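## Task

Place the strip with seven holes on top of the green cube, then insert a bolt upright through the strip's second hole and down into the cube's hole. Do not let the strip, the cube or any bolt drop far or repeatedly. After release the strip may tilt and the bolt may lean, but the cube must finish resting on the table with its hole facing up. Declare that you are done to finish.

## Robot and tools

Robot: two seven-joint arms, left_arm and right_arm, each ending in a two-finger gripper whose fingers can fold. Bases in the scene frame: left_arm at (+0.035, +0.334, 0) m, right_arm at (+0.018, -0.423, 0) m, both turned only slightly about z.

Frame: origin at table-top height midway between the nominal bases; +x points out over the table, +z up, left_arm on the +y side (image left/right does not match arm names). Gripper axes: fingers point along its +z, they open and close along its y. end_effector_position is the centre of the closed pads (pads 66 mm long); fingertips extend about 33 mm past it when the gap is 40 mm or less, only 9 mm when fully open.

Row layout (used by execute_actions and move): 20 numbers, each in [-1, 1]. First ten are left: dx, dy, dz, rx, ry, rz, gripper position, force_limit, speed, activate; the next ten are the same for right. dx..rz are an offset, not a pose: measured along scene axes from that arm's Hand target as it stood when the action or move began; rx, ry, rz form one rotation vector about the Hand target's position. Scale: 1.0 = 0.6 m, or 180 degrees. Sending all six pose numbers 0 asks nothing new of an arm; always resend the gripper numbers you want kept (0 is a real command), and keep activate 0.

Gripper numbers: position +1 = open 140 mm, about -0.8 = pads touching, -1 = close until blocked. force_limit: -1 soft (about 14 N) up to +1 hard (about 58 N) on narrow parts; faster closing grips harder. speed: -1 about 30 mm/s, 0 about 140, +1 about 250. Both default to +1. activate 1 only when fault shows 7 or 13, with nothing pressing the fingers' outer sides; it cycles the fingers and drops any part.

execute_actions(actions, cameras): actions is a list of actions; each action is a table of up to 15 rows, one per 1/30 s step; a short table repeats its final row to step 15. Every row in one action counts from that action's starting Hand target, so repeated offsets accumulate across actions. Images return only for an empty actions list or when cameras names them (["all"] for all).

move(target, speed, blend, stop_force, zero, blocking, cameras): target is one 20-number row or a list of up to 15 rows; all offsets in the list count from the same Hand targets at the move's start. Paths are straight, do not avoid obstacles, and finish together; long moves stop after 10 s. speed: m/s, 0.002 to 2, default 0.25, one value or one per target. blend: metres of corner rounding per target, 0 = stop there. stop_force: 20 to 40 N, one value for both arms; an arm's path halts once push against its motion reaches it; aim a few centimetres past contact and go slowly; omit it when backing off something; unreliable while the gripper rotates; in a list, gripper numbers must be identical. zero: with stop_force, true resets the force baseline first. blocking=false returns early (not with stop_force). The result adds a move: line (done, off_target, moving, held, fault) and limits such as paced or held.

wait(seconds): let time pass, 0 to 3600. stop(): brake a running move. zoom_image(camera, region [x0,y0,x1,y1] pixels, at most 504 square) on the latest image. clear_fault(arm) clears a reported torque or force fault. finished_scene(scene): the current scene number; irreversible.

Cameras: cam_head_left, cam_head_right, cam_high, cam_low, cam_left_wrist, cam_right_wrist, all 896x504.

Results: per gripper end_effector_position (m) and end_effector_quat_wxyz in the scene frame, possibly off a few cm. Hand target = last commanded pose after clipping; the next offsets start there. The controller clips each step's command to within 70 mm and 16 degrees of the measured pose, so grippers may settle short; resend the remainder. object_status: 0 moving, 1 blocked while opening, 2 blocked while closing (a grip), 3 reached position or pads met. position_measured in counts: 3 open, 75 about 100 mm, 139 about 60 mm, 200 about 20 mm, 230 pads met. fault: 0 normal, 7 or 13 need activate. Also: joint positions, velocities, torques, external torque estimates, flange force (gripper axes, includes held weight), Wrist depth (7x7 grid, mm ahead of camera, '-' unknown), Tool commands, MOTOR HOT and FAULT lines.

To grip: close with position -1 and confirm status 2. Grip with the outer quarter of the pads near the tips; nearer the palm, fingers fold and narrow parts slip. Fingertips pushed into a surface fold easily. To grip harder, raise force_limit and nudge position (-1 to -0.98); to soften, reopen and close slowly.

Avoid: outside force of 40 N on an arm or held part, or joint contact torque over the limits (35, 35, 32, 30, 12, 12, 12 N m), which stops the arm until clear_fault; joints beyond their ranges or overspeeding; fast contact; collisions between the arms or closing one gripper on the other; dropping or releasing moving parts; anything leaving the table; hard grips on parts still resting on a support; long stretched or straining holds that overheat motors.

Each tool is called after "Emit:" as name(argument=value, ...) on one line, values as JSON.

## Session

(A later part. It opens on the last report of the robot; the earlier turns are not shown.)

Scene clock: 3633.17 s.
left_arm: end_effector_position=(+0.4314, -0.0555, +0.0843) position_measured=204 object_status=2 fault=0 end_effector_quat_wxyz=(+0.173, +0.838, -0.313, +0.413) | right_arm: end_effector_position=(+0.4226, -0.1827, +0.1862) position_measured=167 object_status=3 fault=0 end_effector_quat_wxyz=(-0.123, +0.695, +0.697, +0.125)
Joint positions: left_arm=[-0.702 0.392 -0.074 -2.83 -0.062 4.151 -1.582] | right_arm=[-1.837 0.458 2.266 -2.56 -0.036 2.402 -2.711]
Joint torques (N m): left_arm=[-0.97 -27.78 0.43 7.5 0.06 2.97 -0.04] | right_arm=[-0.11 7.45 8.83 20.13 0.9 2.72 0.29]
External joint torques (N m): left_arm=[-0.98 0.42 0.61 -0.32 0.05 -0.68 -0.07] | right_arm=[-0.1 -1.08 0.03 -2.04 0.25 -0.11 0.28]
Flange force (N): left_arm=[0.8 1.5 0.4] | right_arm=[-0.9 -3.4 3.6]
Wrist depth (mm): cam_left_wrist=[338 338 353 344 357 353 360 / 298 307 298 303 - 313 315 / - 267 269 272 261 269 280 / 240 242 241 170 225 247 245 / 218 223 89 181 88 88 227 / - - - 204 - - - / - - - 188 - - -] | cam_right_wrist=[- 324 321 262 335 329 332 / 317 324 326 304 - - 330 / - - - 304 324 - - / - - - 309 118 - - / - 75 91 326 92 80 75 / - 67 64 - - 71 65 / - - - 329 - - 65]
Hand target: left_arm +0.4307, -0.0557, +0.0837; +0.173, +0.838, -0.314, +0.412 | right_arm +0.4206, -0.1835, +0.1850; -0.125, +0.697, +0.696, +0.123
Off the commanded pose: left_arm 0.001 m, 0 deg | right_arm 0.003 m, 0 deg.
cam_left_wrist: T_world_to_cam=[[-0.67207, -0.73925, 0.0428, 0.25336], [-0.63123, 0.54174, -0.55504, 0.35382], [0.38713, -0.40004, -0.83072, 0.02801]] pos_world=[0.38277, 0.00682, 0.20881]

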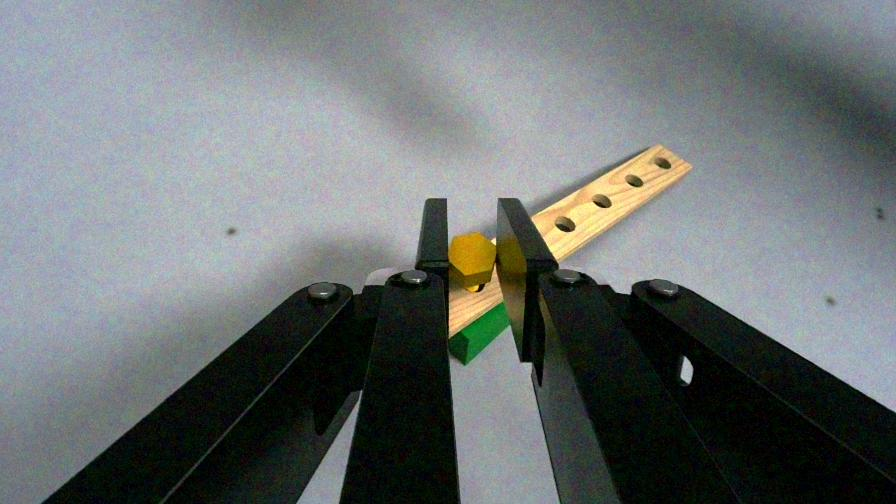

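Emit:
execute_actions(actions=[[[0,0,0,0,0,0,-0.48,-0.5,-1,0,0,0,0,0,0,0,-0.3,-0.1,-1,0]]], cameras=["cam_left_wrist","cam_low"])

Emit:
zoom_image(camera="cam_left_wrist", region=[410, 200, 550, 370])

Emit:
zoom_image(camera="cam_low", region=[455, 245, 525, 295])

Scene clock: 3642.93 s.
left_arm: end_effector_position=(+0.4312, -0.0553, +0.0834) position_measured=190 object_status=3 fault=0 end_effector_quat_wxyz=(+0.173, +0.838, -0.313, +0.412) | right_arm: end_effector_position=(+0.4226, -0.1827, +0.1862) position_measured=167 object_status=3 fault=0 end_effector_quat_wxyz=(-0.123, +0.695, +0.697, +0.125)
Joint positions: left_arm=[-0.702 0.392 -0.074 -2.83 -0.062 4.148 -1.582] | right_arm=[-1.837 0.458 2.266 -2.56 -0.036 2.402 -2.711]
Joint torques (N m): left_arm=[-0.8 -27.87 0.55 7.86 -0.03 3.42 0] | right_arm=[-0.08 7.38 8.81 20.12 0.91 2.72 0.29]
External joint torques (N m): left_arm=[-0.83 0.39 0.71 -0.04 -0.04 -0.24 -0.03] | right_arm=[-0.05 -1.11 0.07 -1.95 0.25 -0.09 0.28]
Flange force (N): left_arm=[-0.5 1.3 1.2] | right_arm=[-0.6 -3.0 3.7]
Wrist depth (mm): cam_left_wrist=[334 335 337 344 346 349 353 / 297 295 299 301 305 306 309 / 264 265 266 268 250 275 274 / 238 239 246 172 145 - 247 / 217 223 89 190 88 87 225 / - - - 204 - - - / - - - 189 - - -] | cam_right_wrist=[328 - - 243 325 - - / 321 327 328 325 - - - / - - 326 294 326 317 326 / - - - 306 166 - - / - 75 91 - 92 84 320 / - 67 64 - - 71 65 / - - - - - - 65]
Hand target: left_arm +0.4307, -0.0557, +0.0837; +0.173, +0.838, -0.314, +0.412 | right_arm +0.4206, -0.1835, +0.1850; -0.125, +0.697, +0.696, +0.123
Off the commanded pose: left_arm 0.001 m, 0 deg | right_arm 0.003 m, 0 deg.
cam_left_wrist: T_world_to_cam=[[-0.67207, -0.73925, 0.04284, 0.25338], [-0.63232, 0.54283, -0.55273, 0.35337], [0.38535, -0.39856, -0.83226, 0.02842]] pos_world=[0.38278, 0.00682, 0.20811]
Images, in order (width x height): cam_low 896x504, cam_left_wrist 896x504.

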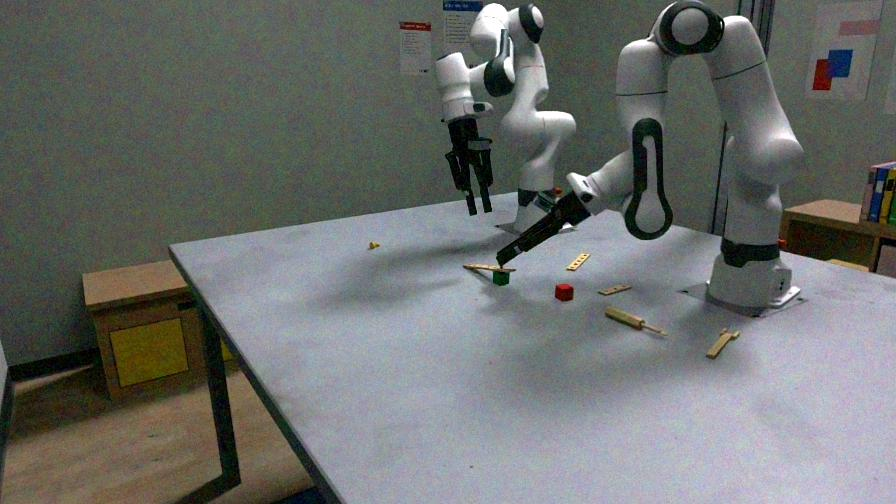

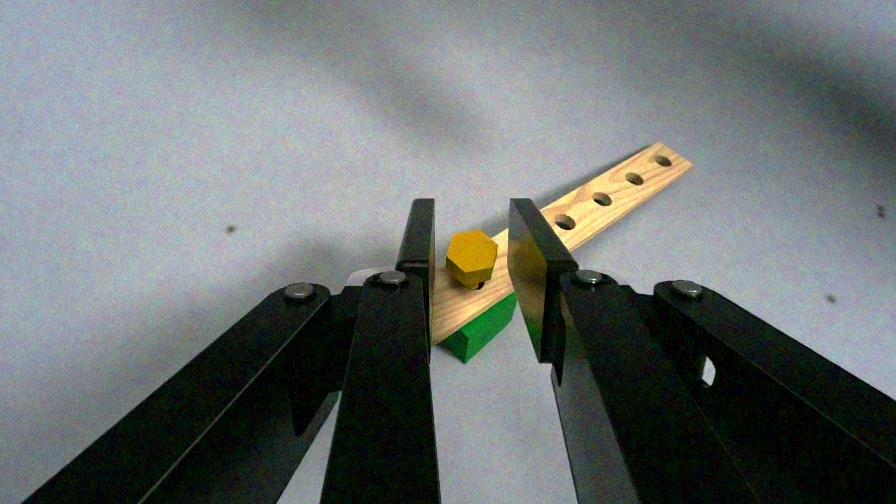

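Scaled by 2.965 from the camera's image (finer frame: 1280x720).

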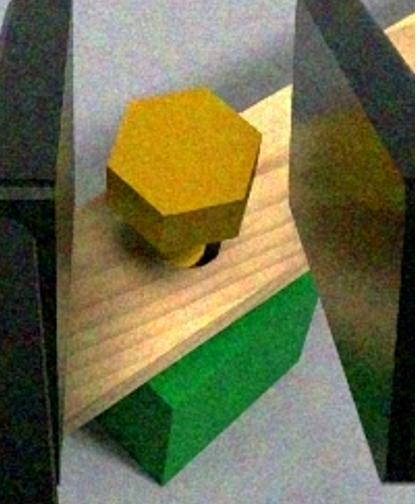

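Scaled by 7.200 from the camera's image (finer frame: 1280x720).

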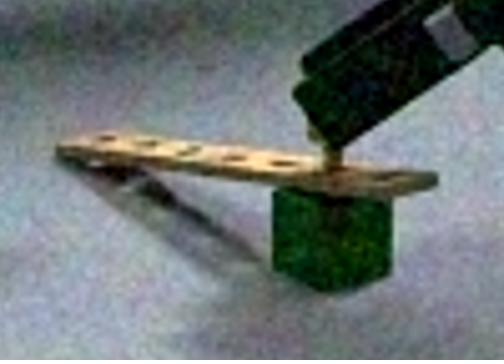

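Emit:
execute_actions(actions=[[[0,0,0,0,0,0,-0.25,-0.5,-1,0,0,0,0,0,0,0,-0.3,-0.1,-1,0]]], cameras=["cam_left_wrist"])

Emit:
zoom_image(camera="cam_left_wrist", region=[400, 200, 560, 370])

Scene clock: 3651.27 s.
left_arm: end_effector_position=(+0.4312, -0.0553, +0.0834) position_measured=160 object_status=0 fault=0 end_effector_quat_wxyz=(+0.173, +0.838, -0.313, +0.412) | right_arm: end_effector_position=(+0.4226, -0.1827, +0.1862) position_measured=167 object_status=3 fault=0 end_effector_quat_wxyz=(-0.123, +0.695, +0.697, +0.125)
Joint positions: left_arm=[-0.702 0.392 -0.074 -2.83 -0.062 4.148 -1.582] | right_arm=[-1.837 0.458 2.266 -2.56 -0.036 2.402 -2.711]
Joint torques (N m): left_arm=[-0.81 -27.88 0.58 7.88 -0.03 3.41 0.01] | right_arm=[-0.08 7.44 8.8 20.11 0.9 2.71 0.29]
External joint torques (N m): left_arm=[-0.84 0.25 0.74 0.12 -0.04 -0.23 -0.02] | right_arm=[-0.09 -0.99 0.03 -1.96 0.24 -0.1 0.27]
Flange force (N): left_arm=[0.0 1.3 1.2] | right_arm=[-0.9 -3.3 3.4]
Wrist depth (mm): cam_left_wrist=[335 347 340 353 346 358 354 / 296 291 299 301 302 305 317 / 264 265 275 276 269 271 278 / 238 239 239 187 139 247 243 / 221 79 89 184 139 88 226 / - - - 203 204 - - / - - - 188 188 - -] | cam_right_wrist=[325 326 325 261 - 331 - / 320 - - 297 - - 323 / - - 326 305 322 - 331 / - - - 309 118 325 - / - 75 91 308 92 80 - / - 67 64 - - 71 65 / - - - - - - 65]
Hand target: left_arm +0.4307, -0.0557, +0.0837; +0.173, +0.838, -0.314, +0.412 | right_arm +0.4206, -0.1835, +0.1850; -0.125, +0.697, +0.696, +0.123
Off the commanded pose: left_arm 0.001 m, 0 deg | right_arm 0.003 m, 0 deg.
cam_left_wrist: T_world_to_cam=[[-0.672, -0.73932, 0.04281, 0.25336], [-0.63241, 0.54282, -0.55263, 0.35339], [0.38533, -0.39844, -0.83232, 0.02844]] pos_world=[0.38278, 0.00682, 0.20811]

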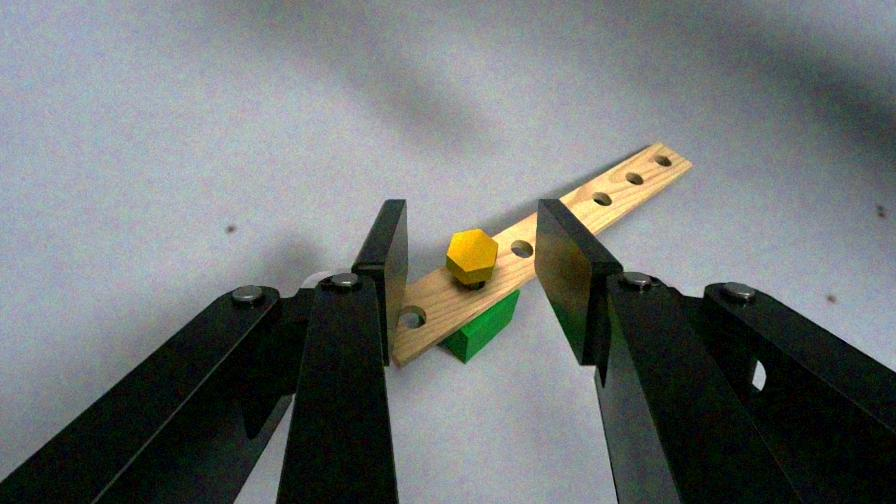

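Scaled by 2.965 from the camera's image (finer frame: 1280x720).

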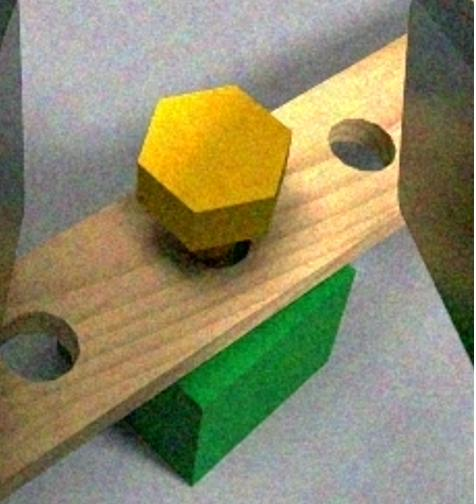

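Emit:
move(target=[[-0.0295,0.0265,0.032,0,0,0,-0.25,-0.5,-1,0,0,0,0,0,0,0,-0.3,-0.1,-1,0],[-0.1475,0.1325,0.17,0,0,0,-0.25,-0.5,-1,0,0,0,0,0,0,0,-0.3,-0.1,-1,0]], speed=[0.03,0.08], blend=0.005, cameras=["cam_low","cam_left_wrist","cam_right_wrist"])

Emit:
zoom_image(camera="cam_low", region=[455, 245, 525, 295])

Emit:
zoom_image(camera="cam_left_wrist", region=[400, 180, 640, 350])

Emit:
zoom_image(camera="cam_right_wrist", region=[420, 20, 560, 130])

Scene clock: 3672.20 s.
left_arm: end_effector_position=(+0.3993, -0.0339, +0.1577) position_measured=160 object_status=3 fault=0 end_effector_quat_wxyz=(+0.169, +0.841, -0.312, +0.409) | right_arm: end_effector_position=(+0.4226, -0.1827, +0.1862) position_measured=167 object_status=3 fault=0 end_effector_quat_wxyz=(-0.123, +0.695, +0.697, +0.125)
Joint positions: left_arm=[-0.712 -0.018 -0.12 -3.018 -0.125 3.917 -1.588] | right_arm=[-1.837 0.458 2.266 -2.56 -0.036 2.402 -2.711]
Joint velocities: left_arm=[-0.001 0 0.001 -0.001 -0.002 -0.005 -0.003] | right_arm=[within noise]
Joint torques (N m): left_arm=[-1.17 -19.99 0.16 11.99 -0.23 3.47 0.15] | right_arm=[-0.13 7.43 8.83 20.12 0.9 2.71 0.25]
External joint torques (N m): left_arm=[-1.14 -0.44 0.17 -0.5 -0.42 -0.19 0.12] | right_arm=[-0.19 -1.01 0 -1.93 0.25 -0.09 0.24]
Flange force (N): left_arm=[1.3 4.7 -4.0] | right_arm=[-1.0 -3.3 3.3]
Wrist depth (mm): cam_left_wrist=[472 452 472 452 464 215 478 / 397 400 406 408 419 - 424 / 357 356 367 362 369 371 372 / 317 324 325 295 139 340 339 / - - 89 292 - 88 307 / - - - 277 - - - / - - - 256 - - -] | cam_right_wrist=[- - - 284 324 323 328 / 323 329 - 324 321 329 - / - 324 - 298 - - - / - 320 116 313 166 - 323 / - 75 91 324 92 80 325 / - 67 64 - - 71 65 / - - - - - - 65]
Hand target: left_arm +0.3529, +0.0128, +0.1808; +0.173, +0.838, -0.314, +0.412 | right_arm +0.4206, -0.1835, +0.1850; -0.125, +0.697, +0.696, +0.123
Off the commanded pose: left_arm 0.086 m, 1 deg; position clipped | right_arm 0.003 m, 0 deg.
joint sent to its limit (left arm) — joint 4 (elbow), lower limit, where the elbow is as bent as it goes. The joint targets are off in position, not in orientation.
move: off_target (left_arm); limits=paced
cam_left_wrist: T_world_to_cam=[[-0.66836, -0.74277, 0.03991, 0.24345], [-0.63791, 0.54475, -0.54436, 0.36364], [0.38259, -0.38929, -0.8379, 0.11339]] pos_world=[0.35129, 0.02688, 0.28324]
cam_right_wrist: T_world_to_cam=[[0.9999, 0.01039, 0.00921, -0.41392], [0.01047, -0.99991, -0.00879, -0.18046], [0.00912, 0.00889, -0.99992, 0.32843]] pos_world=[0.41278, -0.17906, 0.33063]

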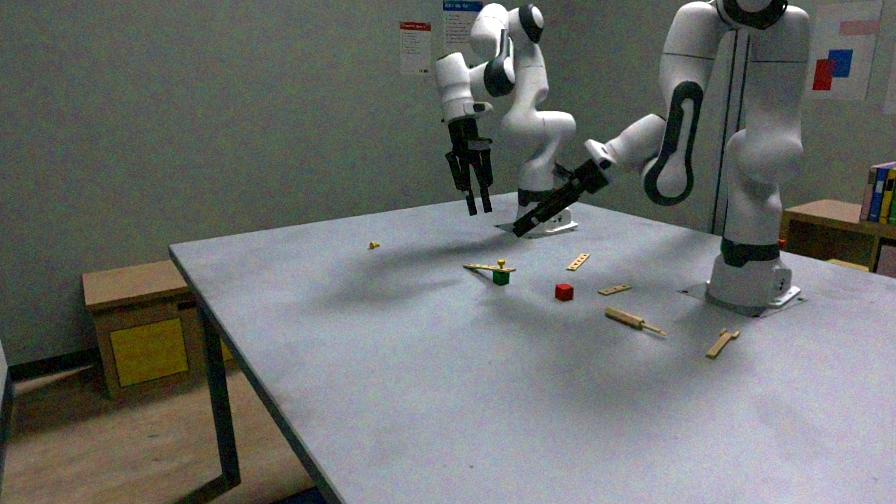

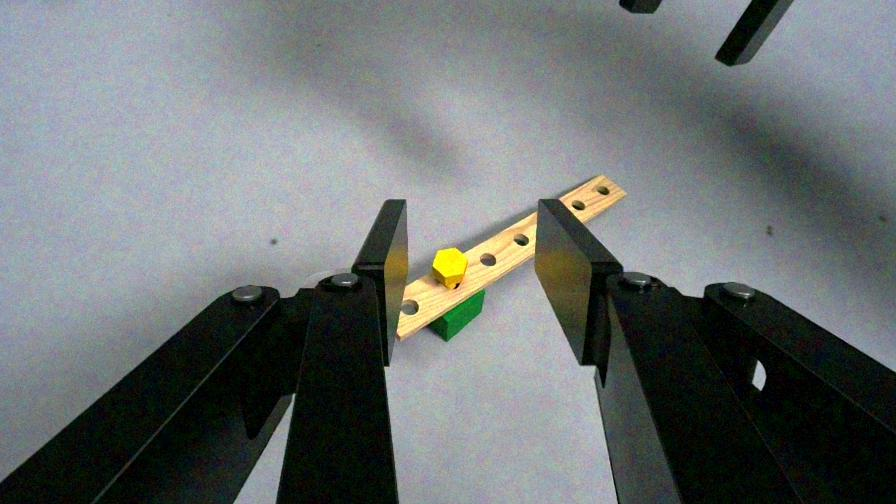

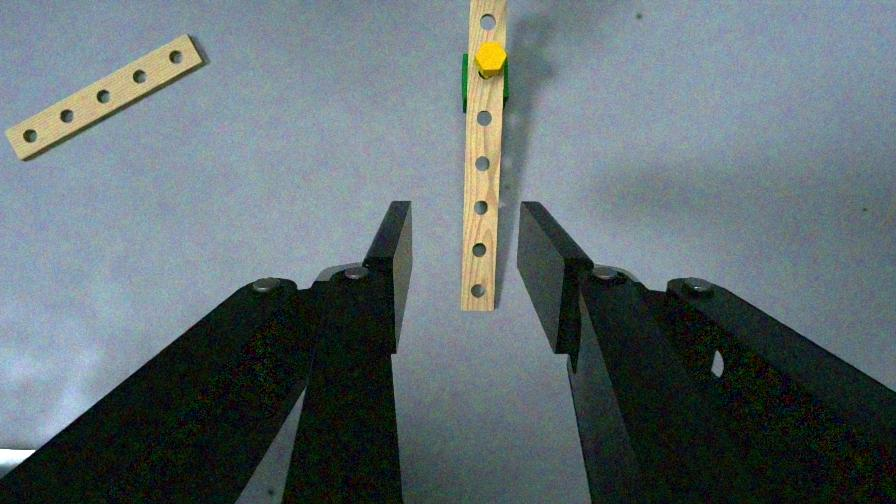

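Scaled by 7.200 from the camera's image (finer frame: 1280x720).

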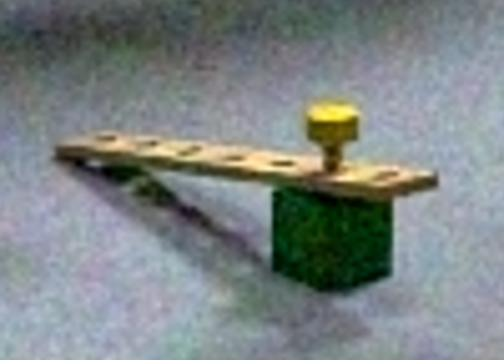

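Scaled by 2.100 from the camera's image (finer frame: 1280x720).

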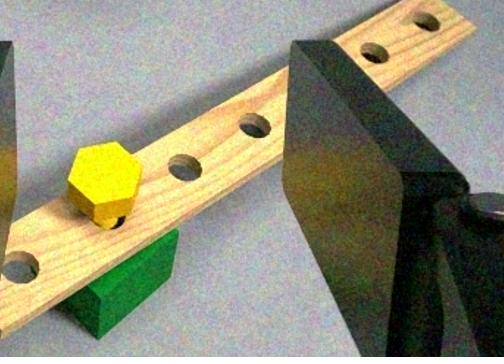

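Scaled by 3.600 from the camera's image (finer frame: 1280x720).

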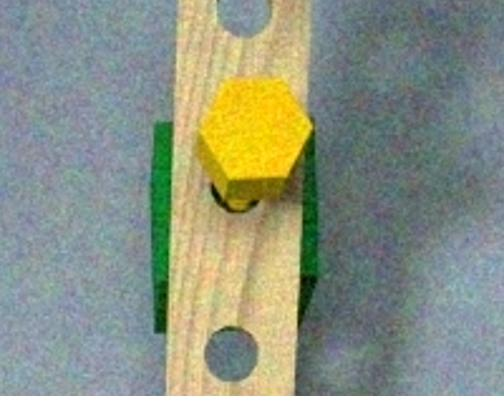

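Emit:
move(target=[[0.078,0.029,0.132,0,0,0,-0.25,-0.5,-1,0,0,0,0,0,0,0,-0.3,-0.1,-1,0]], speed=0.1, cameras=["cam_low","cam_head_right","cam_right_wrist"])

Emit:
zoom_image(camera="cam_low", region=[455, 245, 525, 295])

Emit:
zoom_image(camera="cam_right_wrist", region=[420, 20, 560, 130])

Scene clock: 3702.20 s.
left_arm: end_effector_position=(+0.4007, +0.0305, +0.2615) position_measured=160 object_status=3 fault=0 end_effector_quat_wxyz=(+0.172, +0.839, -0.317, +0.408) | right_arm: end_effector_position=(+0.4226, -0.1827, +0.1862) position_measured=167 object_status=3 fault=0 end_effector_quat_wxyz=(-0.123, +0.695, +0.697, +0.125)
Joint positions: left_arm=[-0.437 -0.601 0.174 -3.019 1.153 3.45 -2.387] | right_arm=[-1.837 0.458 2.266 -2.56 -0.036 2.402 -2.711]
Joint velocities: left_arm=[-0.001 0 0.001 0 0 0.001 -0.006] | right_arm=[within noise]
Joint torques (N m): left_arm=[-0.43 -7.56 -0.49 20.85 -1.16 3.21 -0.29] | right_arm=[-0.09 7.42 8.81 20.14 0.91 2.71 0.29]
External joint torques (N m): left_arm=[-0.42 0.76 -0.05 -0.33 0.34 0.17 -0.32] | right_arm=[-0.05 -1.11 0.05 -2.03 0.25 -0.11 0.28]
Flange force (N): left_arm=[0.0 0.0 0.0] | right_arm=[-0.7 -3.2 3.7]
Wrist depth (mm): cam_left_wrist=[- 612 675 - 659 290 243 / - 532 - 574 560 288 - / 486 515 - 511 - - - / 435 448 - 443 139 - 456 / 411 - 89 383 120 88 411 / - - - 381 - - - / - - - 357 - - -] | cam_right_wrist=[- - - - 321 323 - / 320 322 327 295 - - - / 315 323 - 324 326 - - / 325 - 323 312 166 329 319 / 322 75 91 324 92 80 - / - 67 64 322 - 71 65 / - - - - - - 65]
Hand target: left_arm +0.3997, +0.0302, +0.2600; +0.173, +0.838, -0.314, +0.412 | right_arm +0.4206, -0.1835, +0.1850; -0.125, +0.697, +0.696, +0.123
Off the commanded pose: left_arm 0.002 m, 1 deg | right_arm 0.003 m, 0 deg.
joint sent to its limit (left arm) — joint 4 (elbow), lower limit, where the elbow is as bent as it goes. The joint targets still meet the commanded pose.
move: done
cam_right_wrist: T_world_to_cam=[[0.9999, 0.01039, 0.00921, -0.41392], [0.01047, -0.99991, -0.00879, -0.18046], [0.00912, 0.00889, -0.99992, 0.32843]] pos_world=[0.41278, -0.17906, 0.33063]
Images, in order (width x height): cam_head_right 896x504, cam_low 896x504, cam_right_wrist 896x504.

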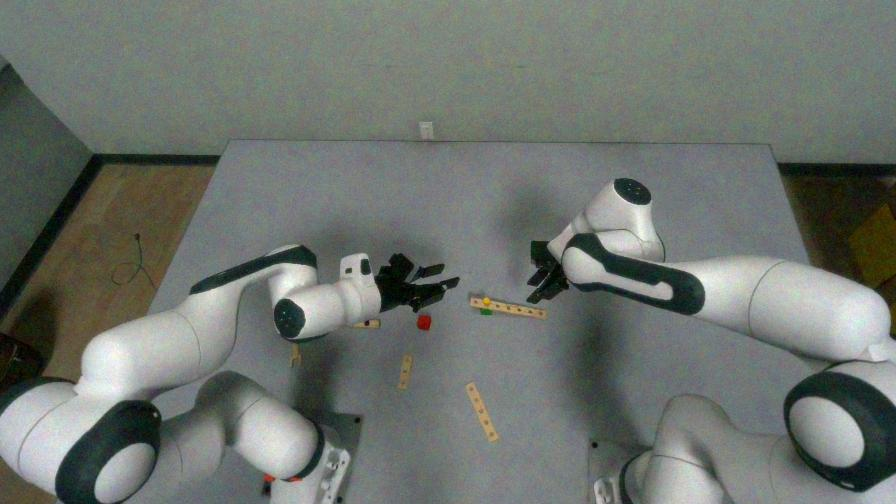

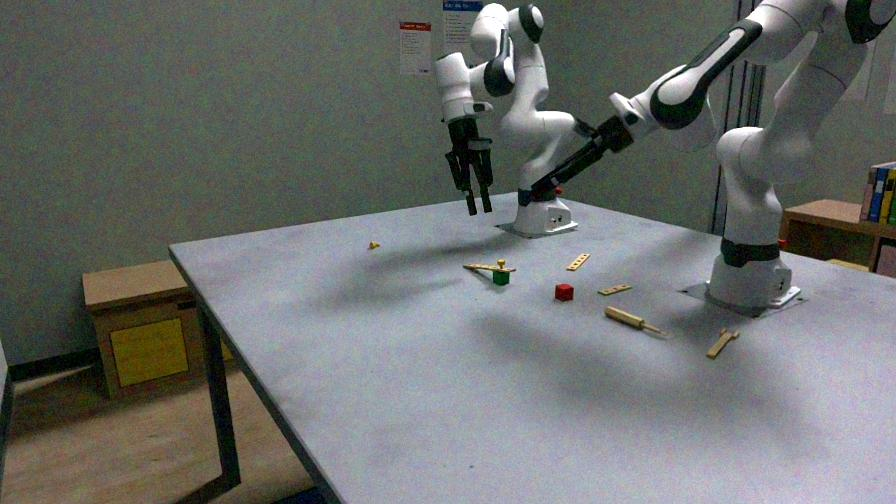

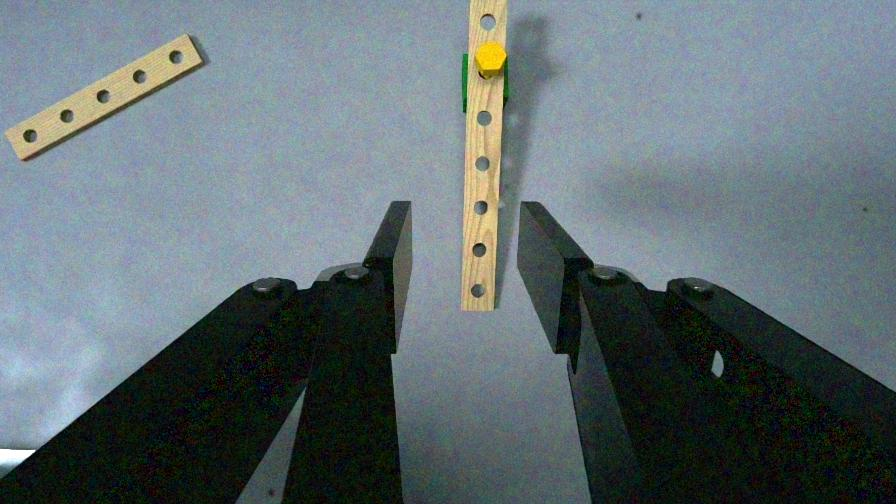

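Scaled by 7.200 from the camera's image (finer frame: 1280x720).

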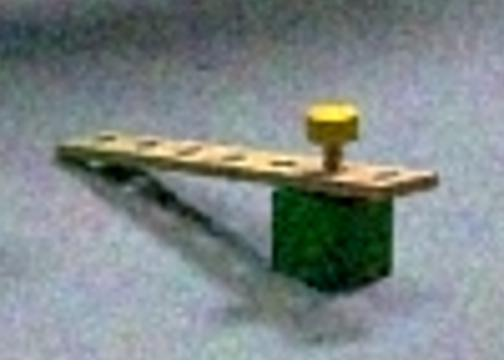

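Scaled by 3.600 from the camera's image (finer frame: 1280x720).

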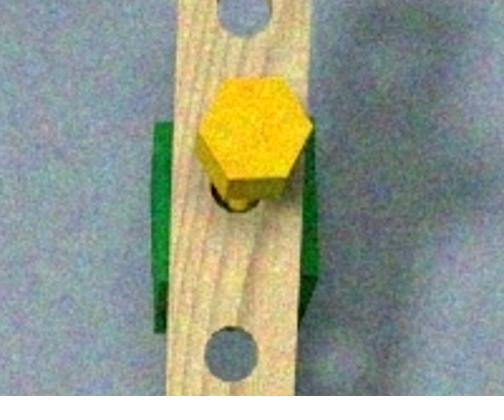

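Emit:
finished_scene(scene=2)

The scene is finished: the task was done.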